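# Restore band over corner guard around carton

## Task

Get the band back around the carton so it passes over the corner guard and encircles the carton squarely; at the end the guard must sit in its proper place and the carton must rest level.

## Robot and tools

Robot: two arms, left_arm (base on the +y side of the table) and right_arm (base on the -y side), standing across the table from each other. The names do not match image sides. Each has a parallel gripper whose fingers point along the hand's +x axis and close along its y axis. end_effector_position is the point between the fingers, 3 to 4 cm behind the tips; only the last 1.5 cm of each inner finger face is flat.

Frames: the scene origin is the table centre, the table top is at z = +0.020 m and +z is up. Bases in scene frame: left_arm at (+0.044, +0.465, +0.125), quat_wxyz (+0.706, 0, 0, -0.708); right_arm at (-0.029, -0.458, +0.137), quat_wxyz (+0.703, 0, 0, +0.711). Hand positions, orientations, velocities, targets and wrist-camera poses in results are in that arm's own base frame. Fixed cameras and the table use the scene frame. Motion offsets use each arm's Hand target axes.

execute_actions(actions, cameras): actions is a list of actions; each action is up to 15 rows, one row per 1/30 s step, and the last row is held to fill 15 steps (0.5 s). Each row is one list of 14 numbers in [-1, 1] covering both arms: left_arm dx, dy, dz, rx, ry, rz, opening, then right_arm in the same order. The six pose numbers are offsets from that arm's Hand target as it stood when the action began (every row counts from that same start, not from the row before); 1.0 equals 0.6 m or 180 degrees, and rx, ry, rz form one rotation vector. Repeating an offset in a new action moves further. Opening is absolute: +1 fully open (0.080 m), -1 fully closed; empty fingers meet near -0.78. Closing from fully open takes at least about 0.6 s. Sending all six pose zeros re-commands the current Hand target; always resend the opening you want, since 0 is itself a command. Images come only with an empty actions list or when cameras names them (cam_high, cam_low, cam_left_wrist, cam_right_wrist, or ["all"]); an unknown name invalidates the call.

move(target, speed, blend, opening_speed, grip_force, blocking, cameras): target is one 14-number row laid out as above, or a list of up to 15 such rows; every row is an offset from the same starting Hand targets, not from the row before. speed is path top speed in m/s, 0.002 to 4.3 (default 0.25), turns up to twice that in rad/s; one number or one per target. blend (m) rounds corners between listed targets; 0 stops at each. opening_speed is per second on the -1..+1 scale, at least 0.2. grip_force is newtons per finger pad, 8 to 34, one value or one per arm; it persists. blocking=false returns after about 0.5 s while the move continues. Moves are straight-line, capped at 10 s, and do not avoid obstacles or the other arm. The result adds a move: line: done (within 8 mm and 2 degrees), off_target, moving, held, blocked or fault, plus limits such as paced or held.

wait(seconds 0 to 10) lets the scene run holding commands. stop brakes a running move. zoom_image(camera, region [x0, y0, x1, y1] pixels, at most 504 by 504) magnifies the latest image. read_manual gives licence texts only. finished_scene(scene) ends the scene irreversibly; call it only when the band is on, the guard seated and the carton level, and everything stays so with the robot released.

Results: per arm, end_effector_position (m), end_effector_quat_wxyz, velocities (left out when joint velocities are within noise), Joint positions (last entry is gripper opening in metres), Joint torques, External joint torques, grip_measured (same scale as opening, up to about 2 mm off), grip_effort_n (motor effort, negative closing; not pad force), Hand target (last commanded pose after clipping; next offsets count from it), Tool commands, motor temperatures. To hold something, command about 0.08 below the grip_measured reading at first touch.

Behaviour: orientation commands are clipped to within 32 degrees of the measured one each step. Friction and weight leave the gripper short, low or tilted, especially at long reach; check position and orientation after each move and correct. Small moves may not happen or may drift sideways. A blocked arm stops pressing hard; to end a push, command the target back past the gripper. Avoid passing close to an arm's own base. Cameras' calibrations are given in the prompt and may be slightly off.

Avoid: dropping parts or releasing them while moving, knocking anything off the table (that fails), fast contact or hard pushes, hitting the table or fixed things, contact between the two arms or their cameras, strain on camera cables, and exceeding joint contact-torque limits (N m: waist 17.8, shoulder 22, elbow 22, wrist pitch 5.8, wrist yaw 5.78, wrist roll 5.42), which stops the arm for 10 s. Large jumps in one step can cause an over-speed fault; holding loads or straining at unreachable poses heats motors (fault at 95 °C). Loose objects may be nudged occasionally by outside pushes.

Each tool is called after ">>>" as name(argument=value, ...) on one line, values as JSON.

## Session

>>> execute_actions(actions=[])

Scene clock: 0.00 s.
left_arm: end_effector_position=(+0.4284, +0.0384, +0.0866) grip_measured=+1.000 grip_effort_n=n/a end_effector_quat_wxyz=(+0.938, -0.162, +0.191, -0.239) | right_arm: end_effector_position=(+0.3418, +0.1296, +0.2249) grip_measured=+1.000 grip_effort_n=n/a end_effector_quat_wxyz=(+0.944, -0.123, +0.307, +0.009)
Joint positions: left_arm=[0.36 1.901 0.779 0.671 0.869 -0.071 0.08] | right_arm=[0.562 1.329 1.079 -0.476 0.503 0.122 0.08]
Joint velocities: within noise
Joint torques (N m): no reading
External joint torques (N m): no reading
Motor temperatures (°C): left_arm=[26 30 32 28 28 35] | right_arm=[28 29 29 35 29 31]
Heat: left arm: hottest wrist roll 35 °C (+0.0 °C/min); right arm: hottest wrist pitch 35 °C (+0.0 °C/min).
Hand target: left_arm +0.4288, +0.0385, +0.0878; +0.939, -0.161, +0.190, -0.239 | right_arm +0.3419, +0.1296, +0.2262; +0.944, -0.122, +0.305, +0.009
Tool commands: left_gripper/opening=+1.0 right_gripper/opening=+1.0

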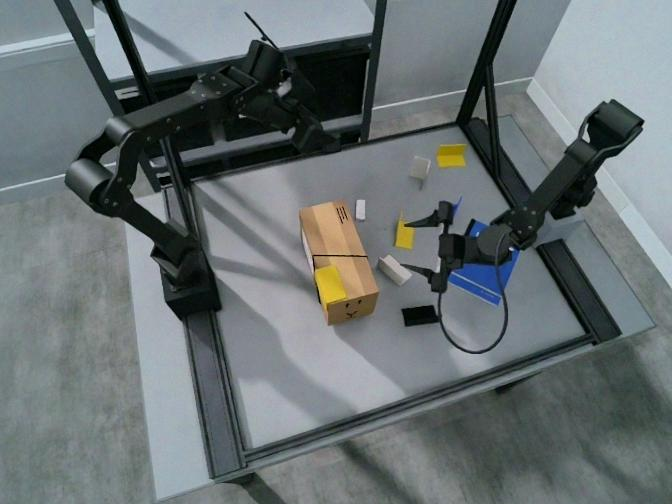

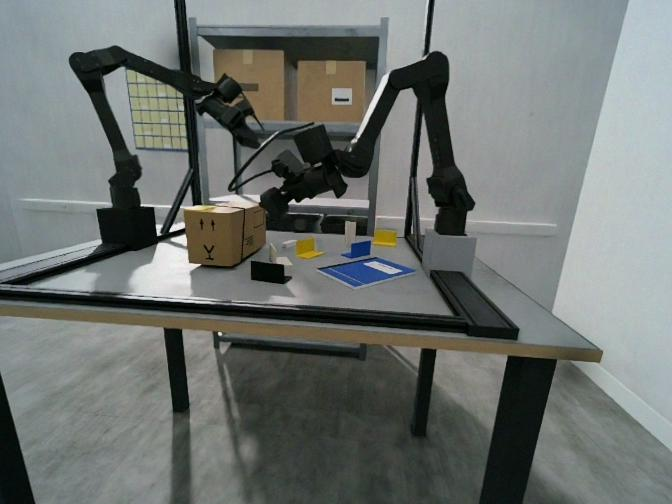

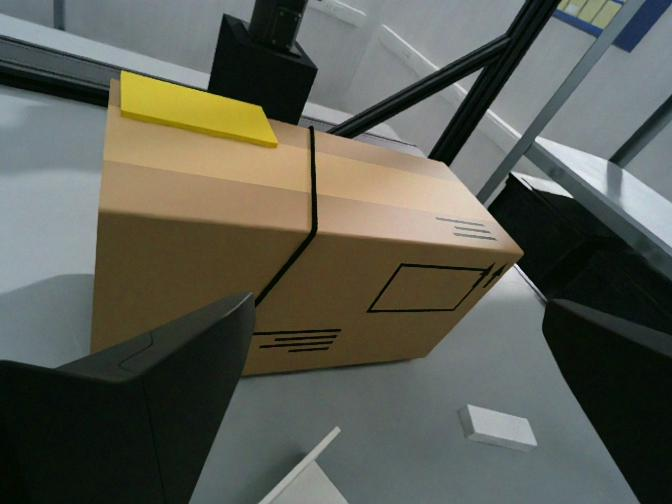

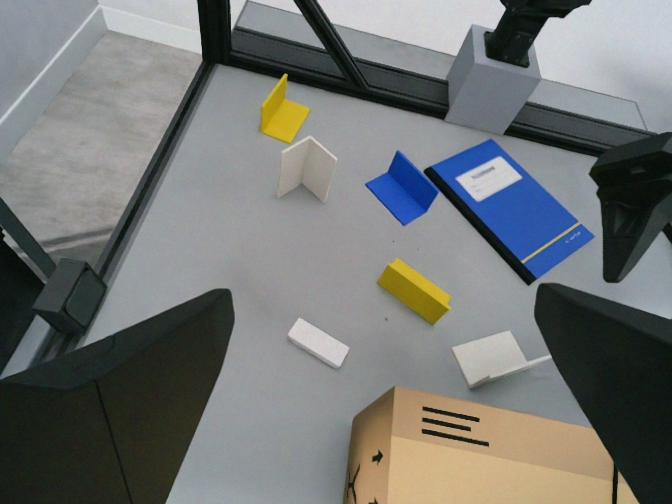

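>>> zoom_image(camera="cam_high", region=[270, 180, 400, 340])

>>> zoom_image(camera="cam_low", region=[160, 180, 300, 290])

>>> zoom_image(camera="cam_left_wrist", region=[80, 50, 540, 400])

Scaled by 3.150 from the camera's 672x504 image, which has a finer 960x720 frame.

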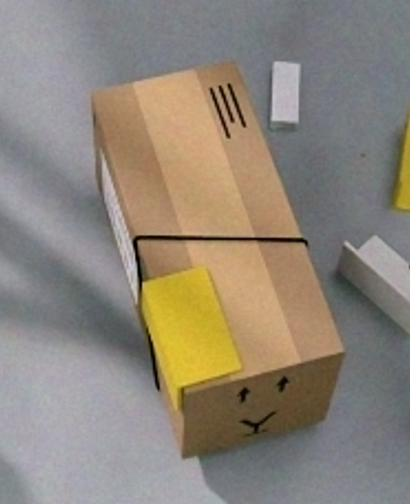

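Scaled by 3.600 from the camera's 672x504 image, which has a finer 960x720 frame.

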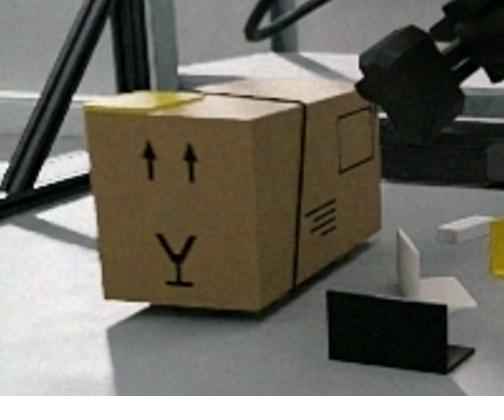

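Scaled by 1.096 from the camera's 672x504 image, which has a finer 960x720 frame.

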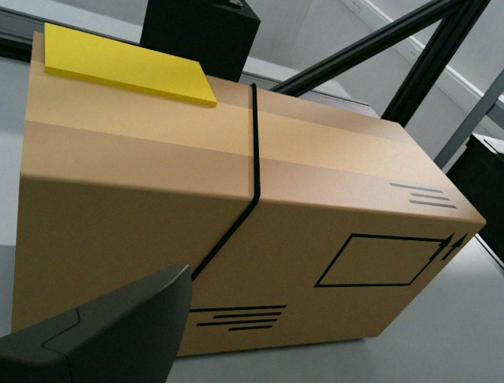

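>>> move(target=[0,0,0,0,0,0,1, -0.0493,-0.3118,-0.4302,0.0755,0.0121,0.0199,1], speed=0.2, cameras=["all"])

Scene clock: 4.40 s.
left_arm: end_effector_position=(+0.4284, +0.0384, +0.0866) grip_measured=+1.000 grip_effort_n=-1.2 end_effector_quat_wxyz=(+0.938, -0.162, +0.191, -0.239) | right_arm: end_effector_position=(+0.1856, -0.1095, +0.0801) grip_measured=+1.000 grip_effort_n=2.6 end_effector_quat_wxyz=(+0.945, +0.004, +0.328, -0.001)
Joint positions: left_arm=[0.36 1.901 0.779 0.671 0.869 -0.071 0.08] | right_arm=[-1.018 0.875 0.327 -0.437 -0.731 -0.78 0.08]
Joint torques (N m): left_arm=[-0.05 -7.48 4.55 1.26 0.24 0.05] | right_arm=[-0.09 -0.9 6.57 0.67 -0.54 -0.19]
External joint torques (N m): left_arm=[-0.04 -0.02 -0.4 -0.21 0.02 0.03] | right_arm=[-0.09 0.44 0.31 -0.43 -0.16 -0.19]
Heat: left arm: hottest wrist roll 35 °C (+0.0 °C/min); right arm: hottest wrist pitch 35 °C (+0.0 °C/min).
Hand target: left_arm +0.4288, +0.0385, +0.0878; +0.939, -0.161, +0.190, -0.239 | right_arm +0.1866, -0.1111, +0.0830; +0.946, +0.000, +0.326, +0.000
Off the commanded pose: left_arm 0.001 m, 0 deg | right_arm 0.003 m, 1 deg.
move: done
camera_calibration:
cam_right_wrist: T_world_to_cam=[[0.00315579, -0.998367, -0.0570421, -0.0960428], [-0.863563, 0.0260419, -0.503568, 0.229292], [0.504231, 0.0508486, -0.86207, 0.0574859], [0, 0, 0, 1]] pos_world=[0.169325, -0.10478, 0.159542]

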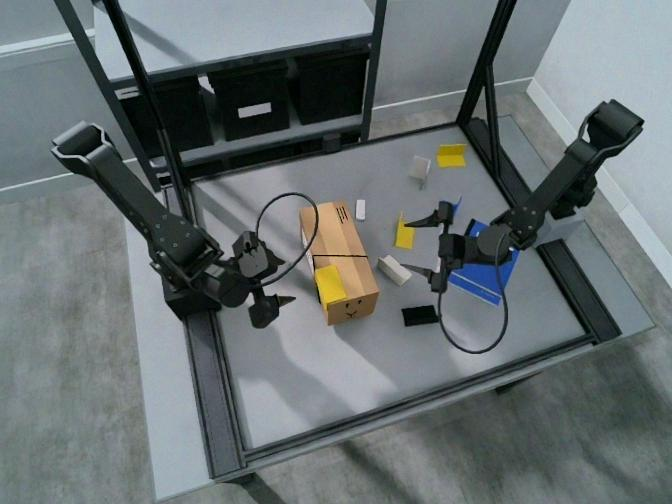

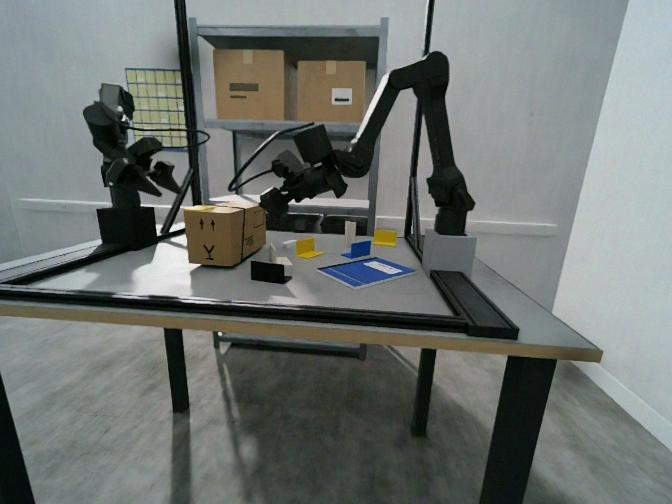

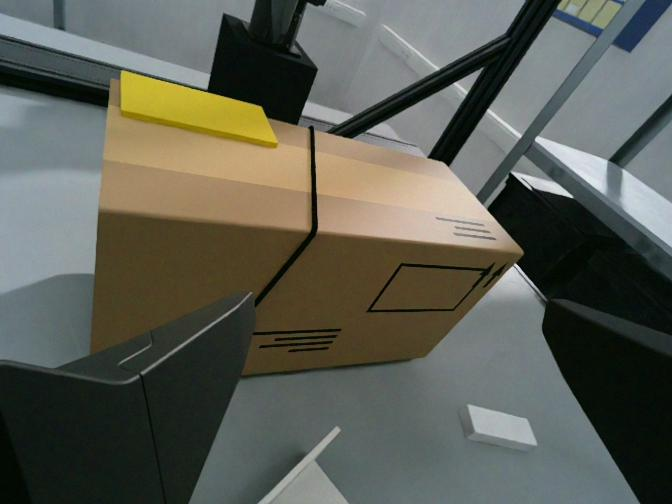

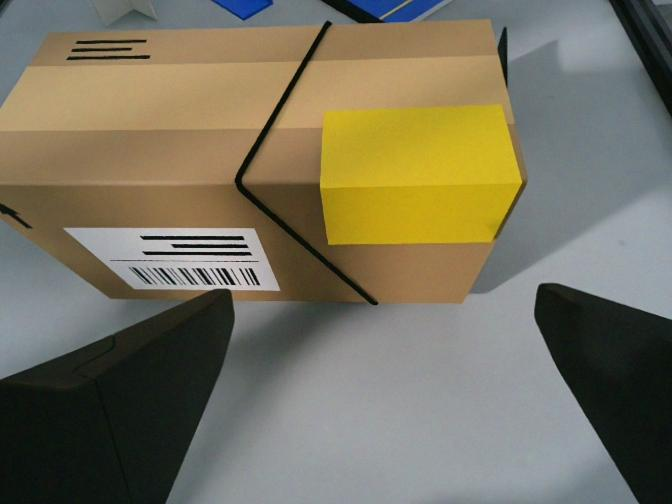

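>>> zoom_image(camera="cam_right_wrist", region=[190, 0, 550, 320])

Scaled by 1.400 from the camera's 672x504 image, which has a finer 960x720 frame.

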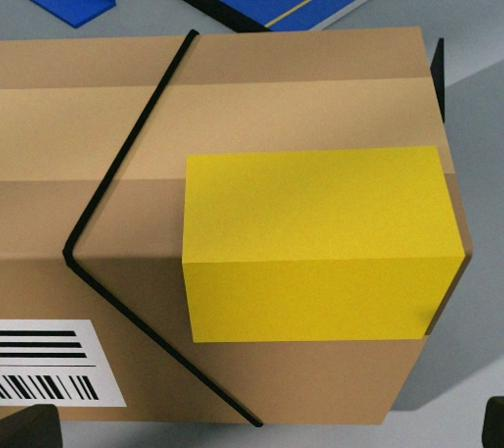

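>>> move(target=[0,0,0,0,0,0,1, 0.1414,0.1118,0.1531,0.0931,0.2865,-0.0453,-0.1], speed=0.15, cameras=["all"])

Scene clock: 10.17 s.
left_arm: end_effector_position=(+0.4284, +0.0384, +0.0866) grip_measured=+1.000 grip_effort_n=-1.6 end_effector_quat_wxyz=(+0.938, -0.162, +0.191, -0.239) | right_arm: end_effector_position=(+0.3080, -0.0441, +0.1040) grip_measured=-0.096 grip_effort_n=-16.0 end_effector_quat_wxyz=(+0.700, +0.110, +0.698, -0.109)
Joint positions: left_arm=[0.36 1.901 0.779 0.671 0.869 -0.071 0.08] | right_arm=[-0.143 1.729 1.322 -1.16 -0.002 0.167 0.031]
Joint torques (N m): left_arm=[0.02 -7.54 4.71 1.25 0.23 0.06] | right_arm=[0.19 -5.99 5.92 0.02 0.03 0.19]
External joint torques (N m): left_arm=[-0.01 -0.06 -0.27 -0.22 0.01 0.04] | right_arm=[0.2 0.83 0.31 -0.32 0.02 0.19]
Heat: left arm: hottest wrist roll 35 °C (+0.0 °C/min); right arm: hottest wrist pitch 35 °C (+0.0 °C/min).
Hand target: left_arm +0.4288, +0.0385, +0.0878; +0.939, -0.161, +0.190, -0.239 | right_arm +0.3100, -0.0440, +0.1031; +0.698, +0.111, +0.699, -0.111
Off the commanded pose: left_arm 0.001 m, 0 deg | right_arm 0.002 m, 0 deg.
move: done
camera_calibration:
cam_right_wrist: T_world_to_cam=[[-0.337607, -0.940423, -0.0403394, 0.0760513], [-0.881983, 0.301075, 0.362573, 0.27314], [-0.328827, 0.157986, -0.931082, 0.281538], [0, 0, 0, 1]] pos_world=[0.359158, -0.0551942, 0.16617]

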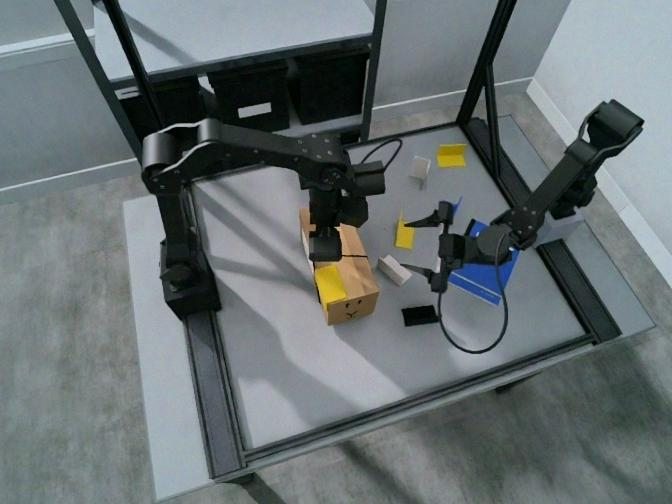

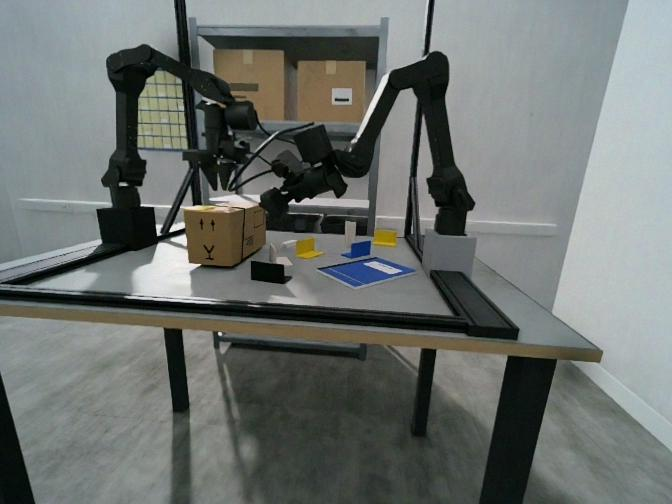

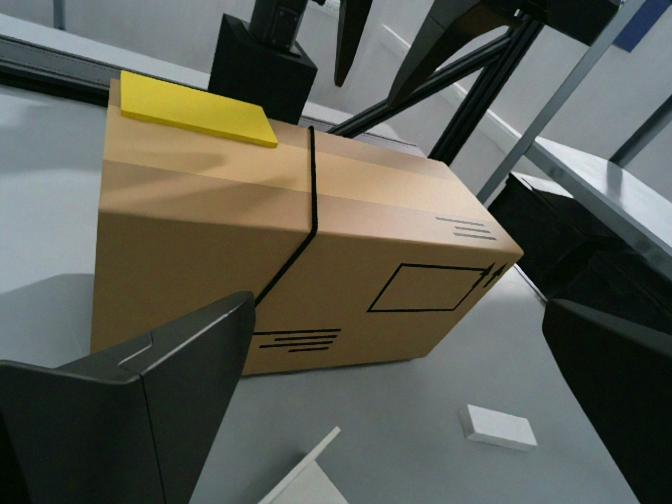

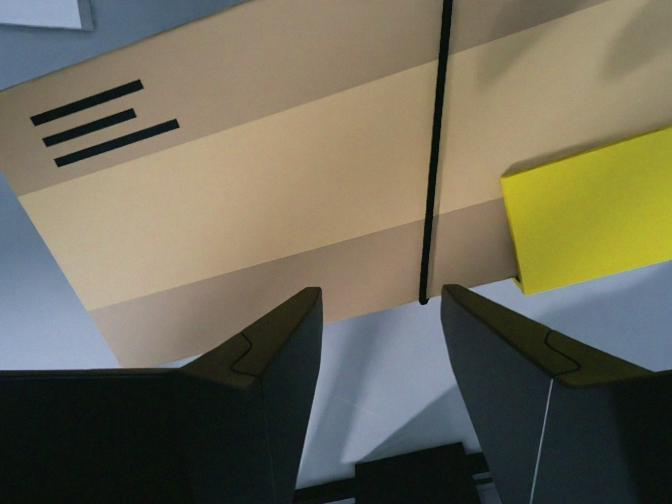

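>>> move(target=[0,0,0,0,0,0,1, 0.049,-0.0315,-0.0168,0,0,0,-0.1], speed=0.08, cameras=["cam_left_wrist","cam_right_wrist","cam_low"])

Scene clock: 11.90 s.
left_arm: end_effector_position=(+0.4284, +0.0384, +0.0866) grip_measured=+1.000 grip_effort_n=-1.2 end_effector_quat_wxyz=(+0.938, -0.162, +0.191, -0.239) | right_arm: end_effector_position=(+0.2959, -0.0584, +0.0725) grip_measured=-0.096 grip_effort_n=-16.0 end_effector_quat_wxyz=(+0.696, +0.113, +0.700, -0.112)
Joint positions: left_arm=[0.36 1.901 0.779 0.671 0.869 -0.071 0.08] | right_arm=[-0.195 1.729 1.194 -1.041 -0.001 0.123 0.031]
Joint torques (N m): left_arm=[0.02 -7.56 4.61 1.25 0.21 0.02] | right_arm=[0.01 -8.23 4.21 0.29 0 -0.18]
External joint torques (N m): left_arm=[0.02 -0.13 -0.35 -0.21 0 0] | right_arm=[0.01 -1.53 -1.3 -0.06 0 -0.18]
Heat: left arm: hottest wrist roll 35 °C (+0.0 °C/min); right arm: hottest wrist pitch 35 °C (+0.0 °C/min).
Hand target: left_arm +0.4288, +0.0385, +0.0878; +0.939, -0.161, +0.190, -0.239 | right_arm +0.2946, -0.0589, +0.0738; +0.698, +0.111, +0.698, -0.111
Off the commanded pose: left_arm 0.001 m, 0 deg | right_arm 0.002 m, 0 deg.
move: done
camera_calibration:
cam_right_wrist: T_world_to_cam=[[-0.34621, -0.937389, -0.0379476, 0.0598056], [-0.875832, 0.308449, 0.371185, 0.276158], [-0.33624, 0.161744, -0.927783, 0.252658], [0, 0, 0, 1]] pos_world=[0.347527, -0.0699853, 0.134176]
Images, in order (width x height): cam_low 672x504, cam_left_wrist 672x504, cam_right_wrist 672x504.

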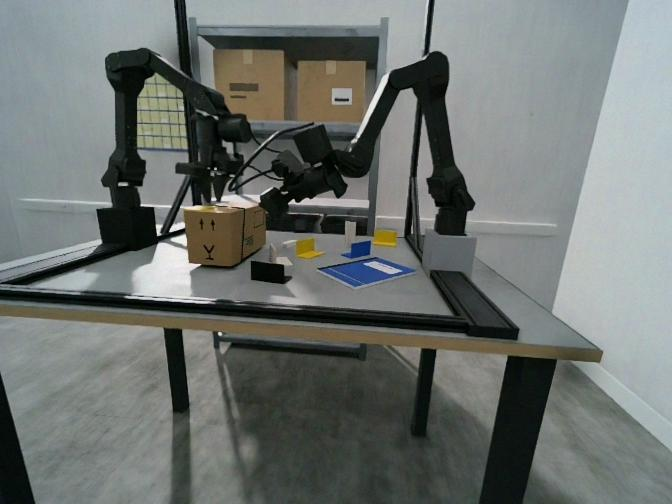

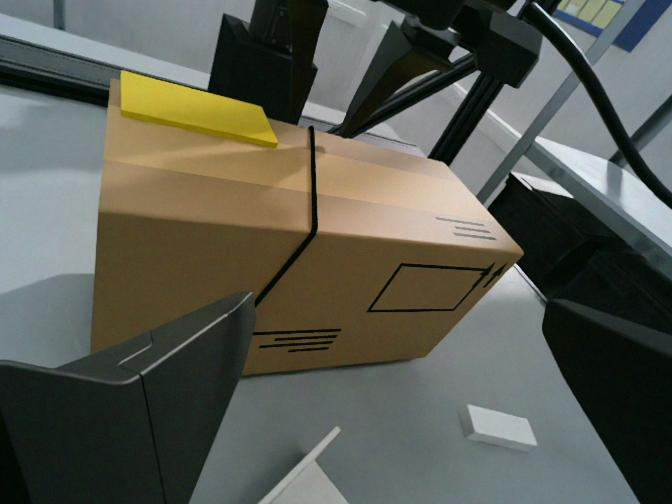

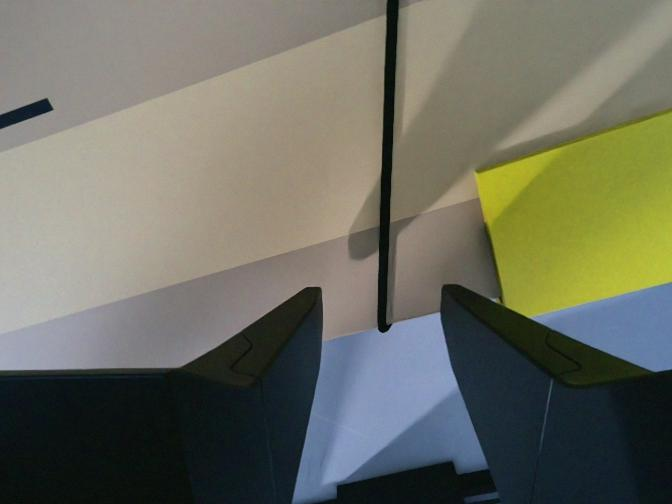

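>>> move(target=[0,0,0,0,0,0,1, 0.01,0,0,0,0,0,-0.1], speed=0.03, cameras=["cam_left_wrist","cam_right_wrist"])

Scene clock: 12.90 s.
left_arm: end_effector_position=(+0.4284, +0.0384, +0.0866) grip_measured=+1.000 grip_effort_n=-1.6 end_effector_quat_wxyz=(+0.938, -0.162, +0.191, -0.239) | right_arm: end_effector_position=(+0.2962, -0.0585, +0.0685) grip_measured=-0.096 grip_effort_n=-16.0 end_effector_quat_wxyz=(+0.698, +0.112, +0.698, -0.112)
Joint positions: left_arm=[0.36 1.901 0.779 0.671 0.869 -0.071 0.08] | right_arm=[-0.195 1.729 1.177 -1.017 -0.001 0.123 0.031]
Joint torques (N m): left_arm=[-0.03 -7.5 4.65 1.26 0.24 -0.01] | right_arm=[-0.09 -7.43 4.13 0.29 0.01 -0.18]
External joint torques (N m): left_arm=[-0.02 -0.04 -0.3 -0.2 0.02 -0.03] | right_arm=[-0.07 -0.71 -1.39 -0.06 0 -0.18]
Heat: left arm: hottest wrist roll 35 °C (+0.0 °C/min); right arm: hottest wrist pitch 35 °C (+0.0 °C/min).
Hand target: left_arm +0.4288, +0.0385, +0.0878; +0.939, -0.161, +0.190, -0.239 | right_arm +0.2947, -0.0589, +0.0678; +0.698, +0.111, +0.698, -0.111
Off the commanded pose: left_arm 0.001 m, 0 deg | right_arm 0.002 m, 0 deg.
move: done
camera_calibration:
cam_right_wrist: T_world_to_cam=[[-0.345921, -0.937449, -0.0390962, 0.0596824], [-0.878452, 0.308949, 0.364516, 0.27924], [-0.329636, 0.160438, -0.930376, 0.24724], [0, 0, 0, 1]] pos_world=[0.347444, -0.0699888, 0.130572]
Images, in order (width x height): cam_left_wrist 672x504, cam_right_wrist 672x504.

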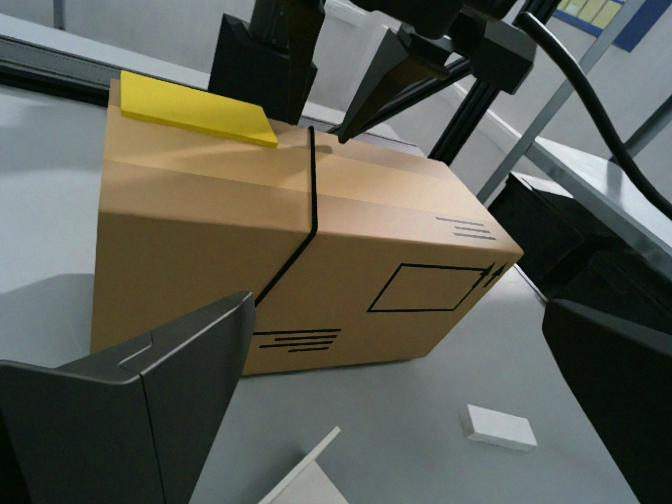

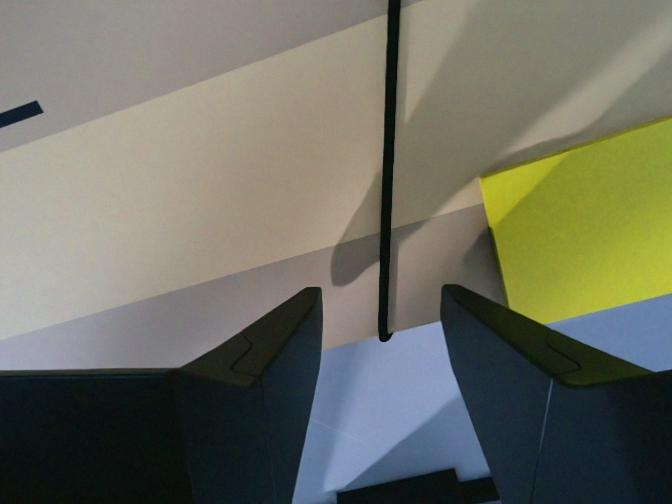

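>>> move(target=[0,0,0,0,0,0,1, 0.0067,0,0,0,0,0,-0.1], speed=0.03, cameras=["cam_left_wrist","cam_right_wrist"])

Scene clock: 13.73 s.
left_arm: end_effector_position=(+0.4284, +0.0384, +0.0866) grip_measured=+1.000 grip_effort_n=-0.7 end_effector_quat_wxyz=(+0.938, -0.162, +0.191, -0.239) | right_arm: end_effector_position=(+0.2962, -0.0585, +0.0657) grip_measured=-0.096 grip_effort_n=-16.0 end_effector_quat_wxyz=(+0.700, +0.112, +0.696, -0.112)
Joint positions: left_arm=[0.36 1.901 0.779 0.671 0.869 -0.071 0.08] | right_arm=[-0.195 1.729 1.166 -1.002 -0.001 0.123 0.031]
Joint torques (N m): left_arm=[-0.09 -7.54 4.73 1.26 0.21 0.04] | right_arm=[-0.11 -6.87 4.1 0.28 0 -0.17]
External joint torques (N m): left_arm=[-0.04 -0.17 -0.17 -0.19 -0.01 0.02] | right_arm=[-0.14 -0.12 -1.43 -0.08 0 -0.17]
Heat: left arm: hottest wrist roll 35 °C (+0.0 °C/min); right arm: hottest wrist pitch 35 °C (+0.0 °C/min).
Hand target: left_arm +0.4288, +0.0385, +0.0878; +0.939, -0.161, +0.190, -0.239 | right_arm +0.2945, -0.0589, +0.0637; +0.698, +0.111, +0.698, -0.111
Off the commanded pose: left_arm 0.001 m, 0 deg | right_arm 0.003 m, 0 deg.
move: done
camera_calibration:
cam_right_wrist: T_world_to_cam=[[-0.345783, -0.937473, -0.0397312, 0.0596037], [-0.879948, 0.309283, 0.360605, 0.280947], [-0.325769, 0.159652, -0.931872, 0.243502], [0, 0, 0, 1]] pos_world=[0.347154, -0.0698908, 0.127969]
Images, in order (width x height): cam_left_wrist 672x504, cam_right_wrist 672x504.

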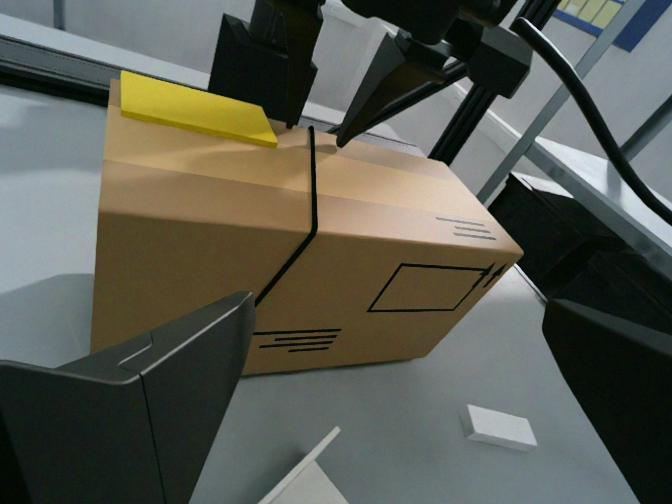

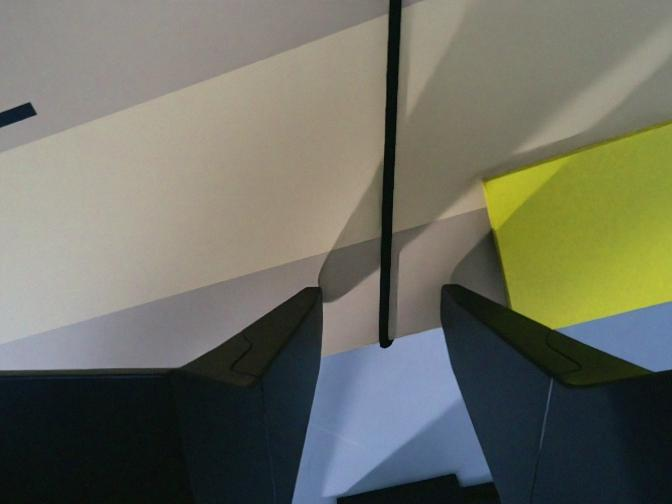

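>>> move(target=[0,0,0,0,0,0,1, 0.005,0,0,0,0,0,-0.1], speed=0.03, cameras=["cam_left_wrist","cam_right_wrist"])

Scene clock: 14.50 s.
left_arm: end_effector_position=(+0.4284, +0.0384, +0.0866) grip_measured=+1.000 grip_effort_n=-1.6 end_effector_quat_wxyz=(+0.938, -0.162, +0.191, -0.239) | right_arm: end_effector_position=(+0.2965, -0.0585, +0.0639) grip_measured=-0.096 grip_effort_n=-16.0 end_effector_quat_wxyz=(+0.701, +0.112, +0.695, -0.112)
Joint positions: left_arm=[0.36 1.901 0.779 0.671 0.869 -0.071 0.08] | right_arm=[-0.195 1.729 1.158 -0.99 -0.001 0.123 0.031]
Joint torques (N m): left_arm=[0.02 -7.35 4.47 1.26 0.21 0.02] | right_arm=[-0.11 -6.44 4.16 0.33 0.01 -0.18]
External joint torques (N m): left_arm=[0.02 0.12 -0.5 -0.21 0 0] | right_arm=[-0.14 0.25 -1.31 -0.03 0.01 -0.18]
Heat: left arm: hottest wrist roll 35 °C (+0.0 °C/min); right arm: hottest wrist pitch 35 °C (+0.0 °C/min).
Hand target: left_arm +0.4288, +0.0385, +0.0878; +0.939, -0.161, +0.190, -0.239 | right_arm +0.2946, -0.0589, +0.0608; +0.698, +0.111, +0.698, -0.111
Off the commanded pose: left_arm 0.001 m, 0 deg | right_arm 0.004 m, 1 deg.
move: done
camera_calibration:
cam_right_wrist: T_world_to_cam=[[-0.345557, -0.93753, -0.0403503, 0.0595372], [-0.881332, 0.309476, 0.357042, 0.282478], [-0.32225, 0.15894, -0.933217, 0.24091], [0, 0, 0, 1]] pos_world=[0.347163, -0.0698927, 0.126367]
Images, in order (width x height): cam_left_wrist 672x504, cam_right_wrist 672x504.

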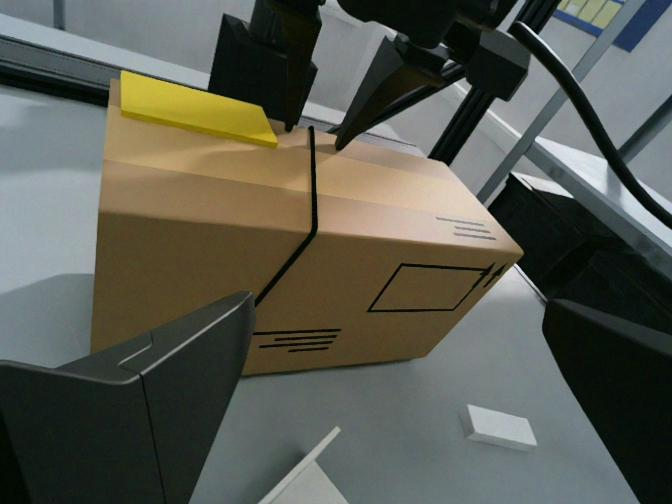

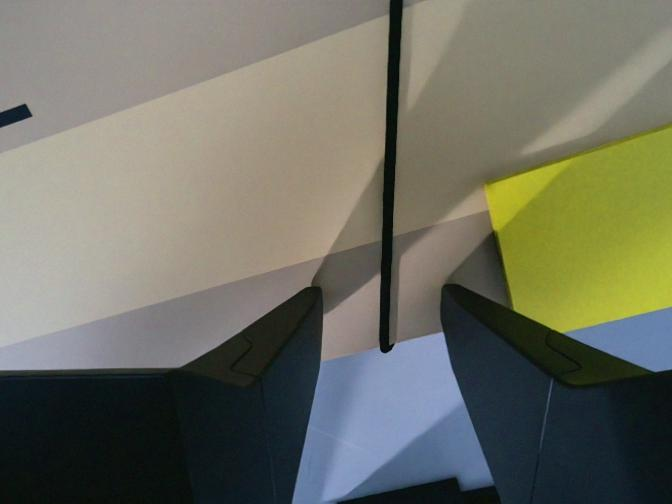

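>>> zoom_image(camera="cam_right_wrist", region=[280, 230, 500, 380])

>>> zoom_image(camera="cam_left_wrist", region=[240, 90, 400, 190])

Scaled by 2.291 from the camera's 672x504 image, which has a finer 960x720 frame.

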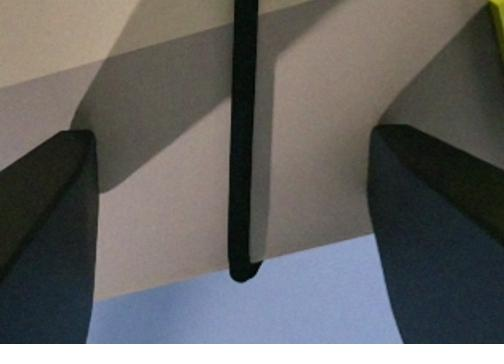

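Scaled by 3.150 from the camera's 672x504 image, which has a finer 960x720 frame.

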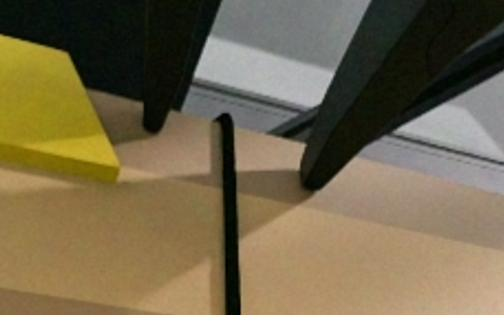

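>>> move(target=[0,0,0,0,0,0,1, 0.003,0,0,0,0,0,-0.1], speed=0.02, cameras=["cam_left_wrist","cam_right_wrist"])

>>> zoom_image(camera="cam_right_wrist", region=[280, 230, 500, 380])

>>> zoom_image(camera="cam_left_wrist", region=[240, 90, 400, 190])

Scene clock: 16.00 s.
left_arm: end_effector_position=(+0.4284, +0.0384, +0.0866) grip_measured=+1.000 grip_effort_n=-1.2 end_effector_quat_wxyz=(+0.938, -0.162, +0.191, -0.239) | right_arm: end_effector_position=(+0.2963, -0.0585, +0.0633) grip_measured=-0.096 grip_effort_n=-16.0 end_effector_quat_wxyz=(+0.701, +0.112, +0.695, -0.112)
Joint positions: left_arm=[0.36 1.901 0.779 0.671 0.869 -0.071 0.08] | right_arm=[-0.195 1.729 1.155 -0.987 -0.001 0.123 0.031]
Joint torques (N m): left_arm=[-0.09 -7.45 4.72 1.27 0.23 0.01] | right_arm=[-0.11 -6.17 3.86 0.58 0 -0.18]
External joint torques (N m): left_arm=[-0.08 -0.05 -0.17 -0.18 0.02 -0.01] | right_arm=[-0.15 0.51 -1.63 0.21 0.01 -0.18]
Heat: left arm: hottest wrist roll 35 °C (+0.0 °C/min); right arm: hottest wrist pitch 35 °C (+0.0 °C/min).
Hand target: left_arm +0.4288, +0.0385, +0.0878; +0.939, -0.161, +0.190, -0.239 | right_arm +0.2946, -0.0589, +0.0590; +0.698, +0.111, +0.698, -0.111
Off the commanded pose: left_arm 0.001 m, 0 deg | right_arm 0.005 m, 1 deg.
move: done
camera_calibration:
cam_right_wrist: T_world_to_cam=[[-0.345597, -0.937516, -0.0403408, 0.0594575], [-0.881424, 0.309569, 0.356734, 0.282594], [-0.321956, 0.158844, -0.933334, 0.240192], [0, 0, 0, 1]] pos_world=[0.346964, -0.0698929, 0.125767]
Images, in order (width x height): cam_left_wrist 672x504, cam_right_wrist 672x504.

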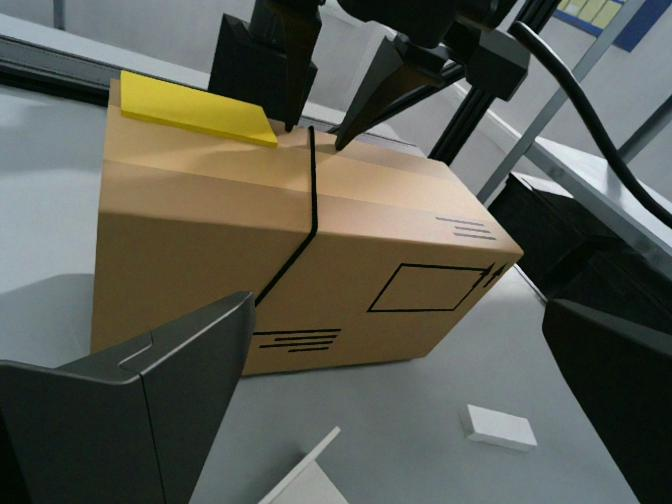

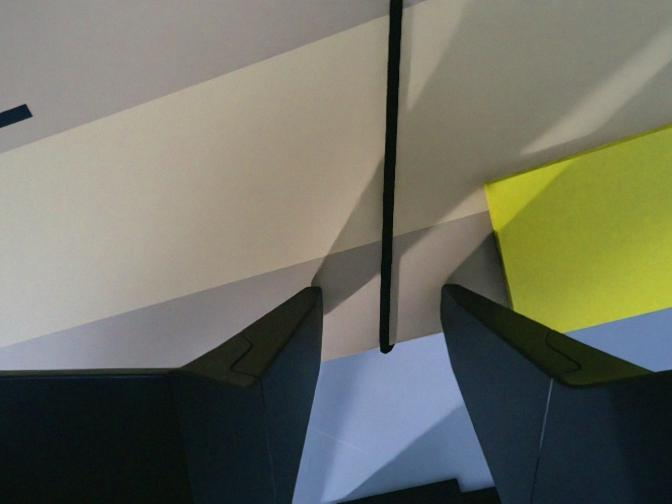

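Scaled by 2.291 from the camera's 672x504 image, which has a finer 960x720 frame.

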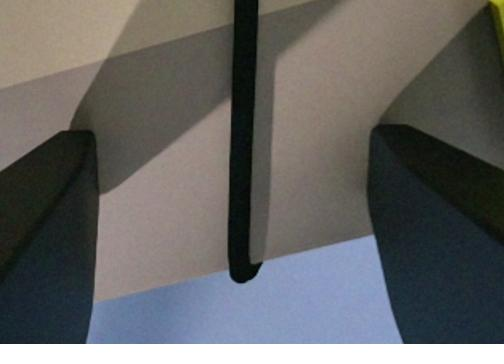

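Scaled by 3.150 from the camera's 672x504 image, which has a finer 960x720 frame.

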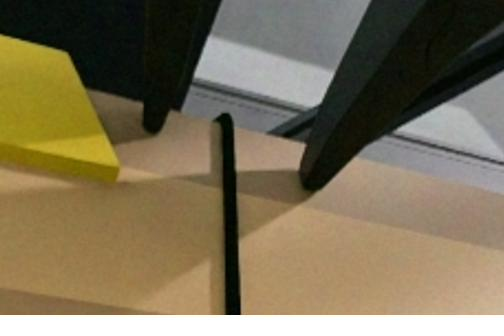

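>>> move(target=[0,0,0,0,0,0,1, 0,0,0,0,0,0,-1], opening_speed=0.6, cameras=["cam_left_wrist","cam_right_wrist"])

>>> zoom_image(camera="cam_right_wrist", region=[280, 230, 500, 380])

>>> zoom_image(camera="cam_left_wrist", region=[240, 90, 400, 190])

Scene clock: 17.87 s.
left_arm: end_effector_position=(+0.4284, +0.0384, +0.0866) grip_measured=+1.000 grip_effort_n=-1.2 end_effector_quat_wxyz=(+0.938, -0.162, +0.191, -0.239) | right_arm: end_effector_position=(+0.2973, -0.0589, +0.0633) grip_measured=-0.771 grip_effort_n=-32.3 end_effector_quat_wxyz=(+0.703, +0.112, +0.693, -0.112)
Joint positions: left_arm=[0.36 1.901 0.779 0.671 0.869 -0.071 0.08] | right_arm=[-0.196 1.729 1.155 -0.983 0 0.123 0]
Joint torques (N m): left_arm=[0.01 -7.53 4.44 1.23 0.21 0.01] | right_arm=[-0.03 -6.18 3.86 0.3 -0.03 -0.17]
External joint torques (N m): left_arm=[0.02 -0.07 -0.5 -0.23 -0.01 -0.02] | right_arm=[-0.03 0.51 -1.68 -0.11 -0.03 -0.17]
Heat: left arm: hottest wrist roll 35 °C (+0.0 °C/min); right arm: hottest wrist pitch 35 °C (+0.0 °C/min).
Hand target: left_arm +0.4288, +0.0385, +0.0878; +0.939, -0.161, +0.190, -0.239 | right_arm +0.2946, -0.0589, +0.0590; +0.698, +0.111, +0.698, -0.111
Off the commanded pose: left_arm 0.001 m, 0 deg | right_arm 0.005 m, 1 deg.
move: done
camera_calibration:
cam_right_wrist: T_world_to_cam=[[-0.345383, -0.937593, -0.0403678, 0.0593538], [-0.882988, 0.310096, 0.352382, 0.284337], [-0.317873, 0.157351, -0.934985, 0.239431], [0, 0, 0, 1]] pos_world=[0.347675, -0.0701968, 0.126065]
Images, in order (width x height): cam_left_wrist 672x504, cam_right_wrist 672x504.

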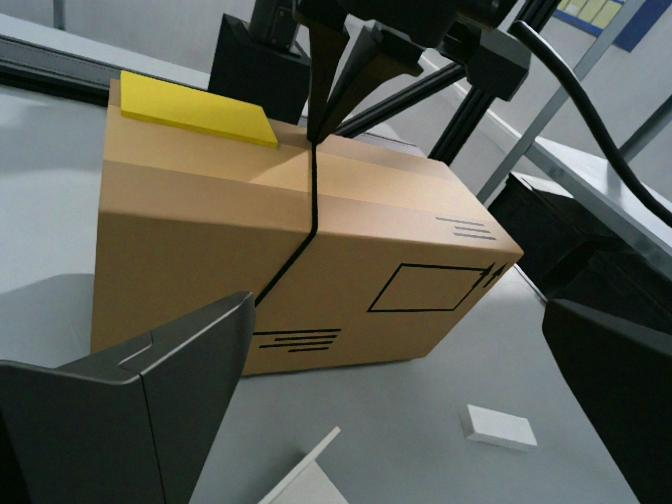

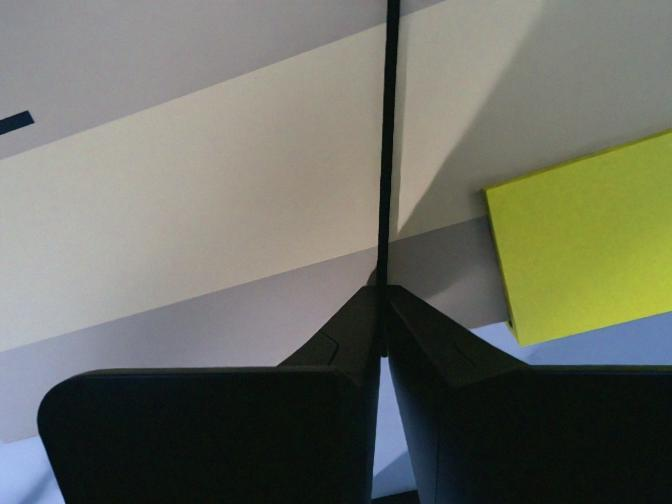

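Scaled by 2.291 from the camera's 672x504 image, which has a finer 960x720 frame.

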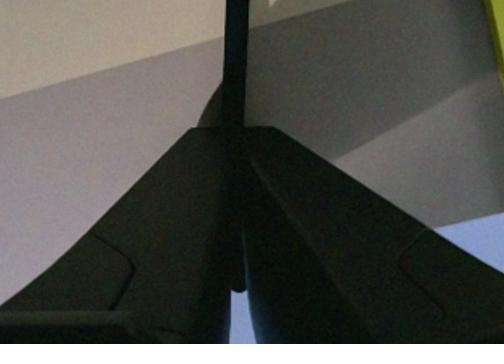

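Scaled by 3.150 from the camera's 672x504 image, which has a finer 960x720 frame.

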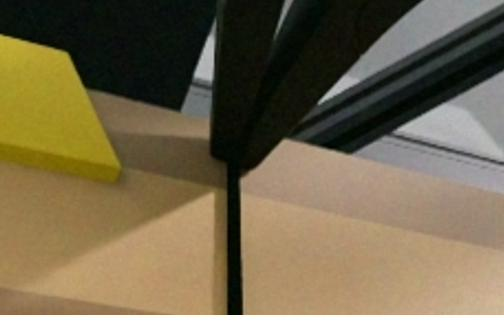

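>>> move(target=[0,0,0,0,0,0,1, -0.0217,0,0,0,0,0,-1], speed=0.03, cameras=["cam_left_wrist","cam_right_wrist"])

>>> zoom_image(camera="cam_left_wrist", region=[240, 90, 400, 250])

Scene clock: 18.90 s.
left_arm: end_effector_position=(+0.4284, +0.0384, +0.0866) grip_measured=+1.000 grip_effort_n=-1.2 end_effector_quat_wxyz=(+0.938, -0.162, +0.191, -0.239) | right_arm: end_effector_position=(+0.2936, -0.0584, +0.0678) grip_measured=-0.771 grip_effort_n=-30.5 end_effector_quat_wxyz=(+0.695, +0.112, +0.702, -0.112)
Joint positions: left_arm=[0.36 1.901 0.779 0.671 0.869 -0.071 0.08] | right_arm=[-0.196 1.729 1.174 -1.025 0 0.123 0]
Joint torques (N m): left_arm=[0.09 -7.56 4.57 1.23 0.25 0.03] | right_arm=[-0.02 -7.98 5.56 -0.29 -0.04 -0.17]
External joint torques (N m): left_arm=[0.09 -0.1 -0.41 -0.24 0.04 0.01] | right_arm=[-0.02 -1.23 0.02 -0.64 -0.03 -0.17]
Heat: left arm: hottest wrist roll 35 °C (+0.0 °C/min); right arm: hottest wrist pitch 35 °C (+0.0 °C/min).
Hand target: left_arm +0.4288, +0.0385, +0.0878; +0.939, -0.161, +0.190, -0.239 | right_arm +0.2946, -0.0588, +0.0720; +0.698, +0.111, +0.698, -0.111
Off the commanded pose: left_arm 0.001 m, 0 deg | right_arm 0.004 m, 1 deg.
move: done
camera_calibration:
cam_right_wrist: T_world_to_cam=[[-0.346714, -0.93727, -0.0362573, 0.0589462], [-0.874364, 0.308968, 0.374201, 0.275237], [-0.339525, 0.161443, -0.926638, 0.248356], [0, 0, 0, 1]] pos_world=[0.345418, -0.0698862, 0.129279]
Images, in order (width x height): cam_left_wrist 672x504, cam_right_wrist 672x504.

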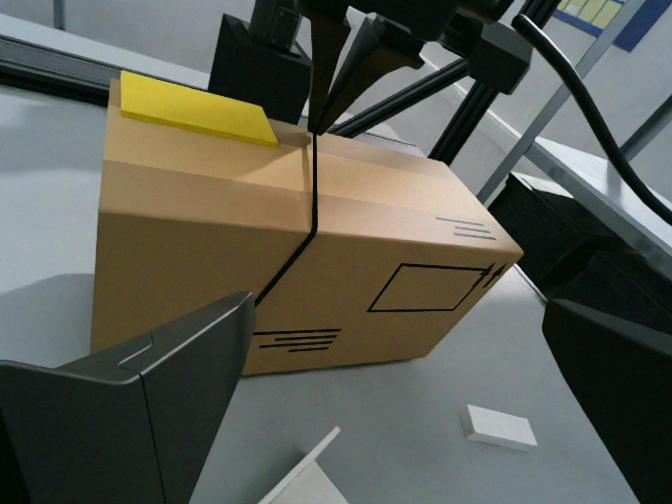

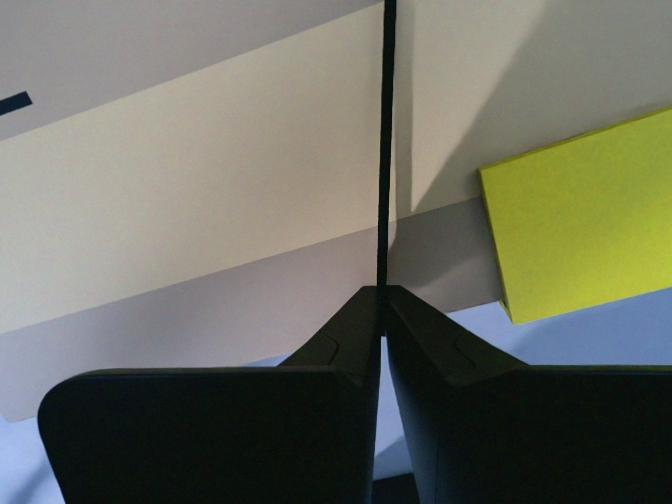

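Scaled by 3.150 from the camera's 672x504 image, which has a finer 960x720 frame.

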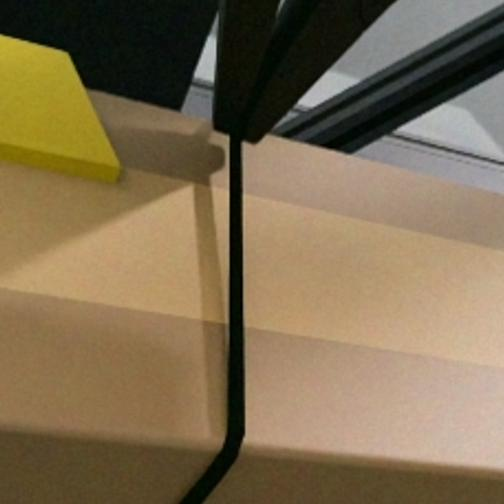

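>>> move(target=[0,0,0,0,0,0,1, -0.0227,0,0,0,0,0,-1], speed=0.04, cameras=["cam_left_wrist","cam_right_wrist"])

Scene clock: 20.67 s.
left_arm: end_effector_position=(+0.4284, +0.0384, +0.0866) grip_measured=+1.000 grip_effort_n=-0.7 end_effector_quat_wxyz=(+0.938, -0.162, +0.191, -0.239) | right_arm: end_effector_position=(+0.2923, -0.0590, +0.0770) grip_measured=-0.771 grip_effort_n=-29.1 end_effector_quat_wxyz=(+0.689, +0.112, +0.707, -0.114)
Joint positions: left_arm=[0.36 1.901 0.779 0.671 0.869 -0.071 0.08] | right_arm=[-0.198 1.726 1.209 -1.077 0.003 0.123 0]
Joint torques (N m): left_arm=[-0.04 -7.36 4.58 1.25 0.17 0.02] | right_arm=[0.09 -9.29 6.07 -0.35 -0.12 -0.18]
External joint torques (N m): left_arm=[-0.05 0.12 -0.43 -0.23 -0.03 0] | right_arm=[0.16 -2.62 0.58 -0.66 -0.13 -0.18]
Heat: left arm: hottest wrist roll 35 °C (+0.0 °C/min); right arm: hottest wrist pitch 35 °C (+0.0 °C/min).
Hand target: left_arm +0.4288, +0.0385, +0.0878; +0.939, -0.161, +0.190, -0.239 | right_arm +0.2945, -0.0589, +0.0856; +0.698, +0.111, +0.699, -0.111
Off the commanded pose: left_arm 0.001 m, 0 deg | right_arm 0.009 m, 1 deg.
move: off_target (right_arm)
camera_calibration:
cam_right_wrist: T_world_to_cam=[[-0.348588, -0.936752, -0.0313367, 0.0583603], [-0.868309, 0.31017, 0.387085, 0.268137], [-0.352883, 0.162143, -0.921511, 0.260175], [0, 0, 0, 1]] pos_world=[0.344981, -0.0706845, 0.137791]
Images, in order (width x height): cam_left_wrist 672x504, cam_right_wrist 672x504.

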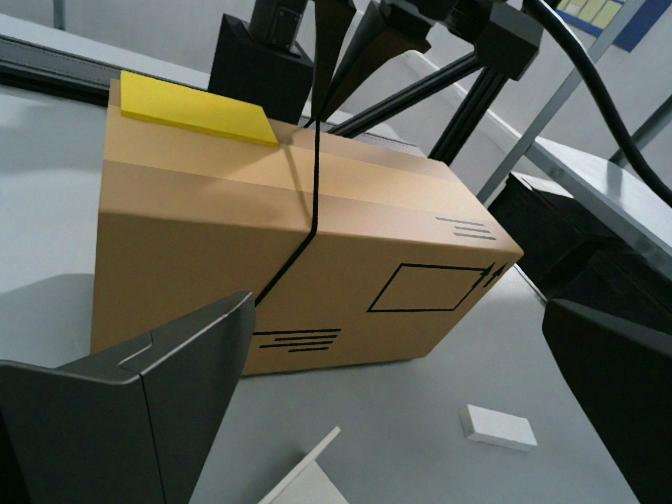

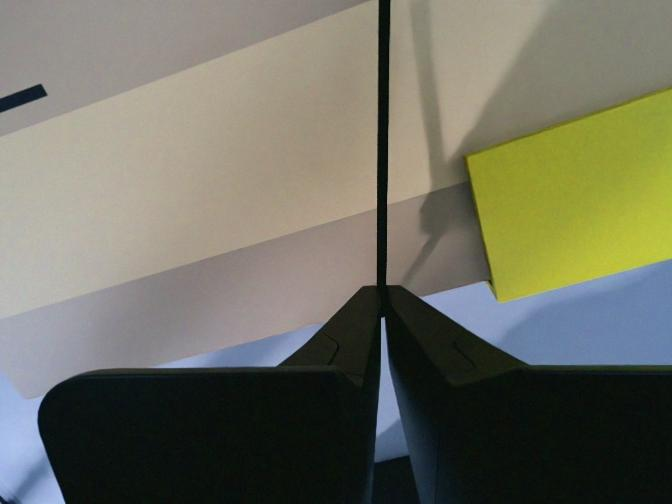

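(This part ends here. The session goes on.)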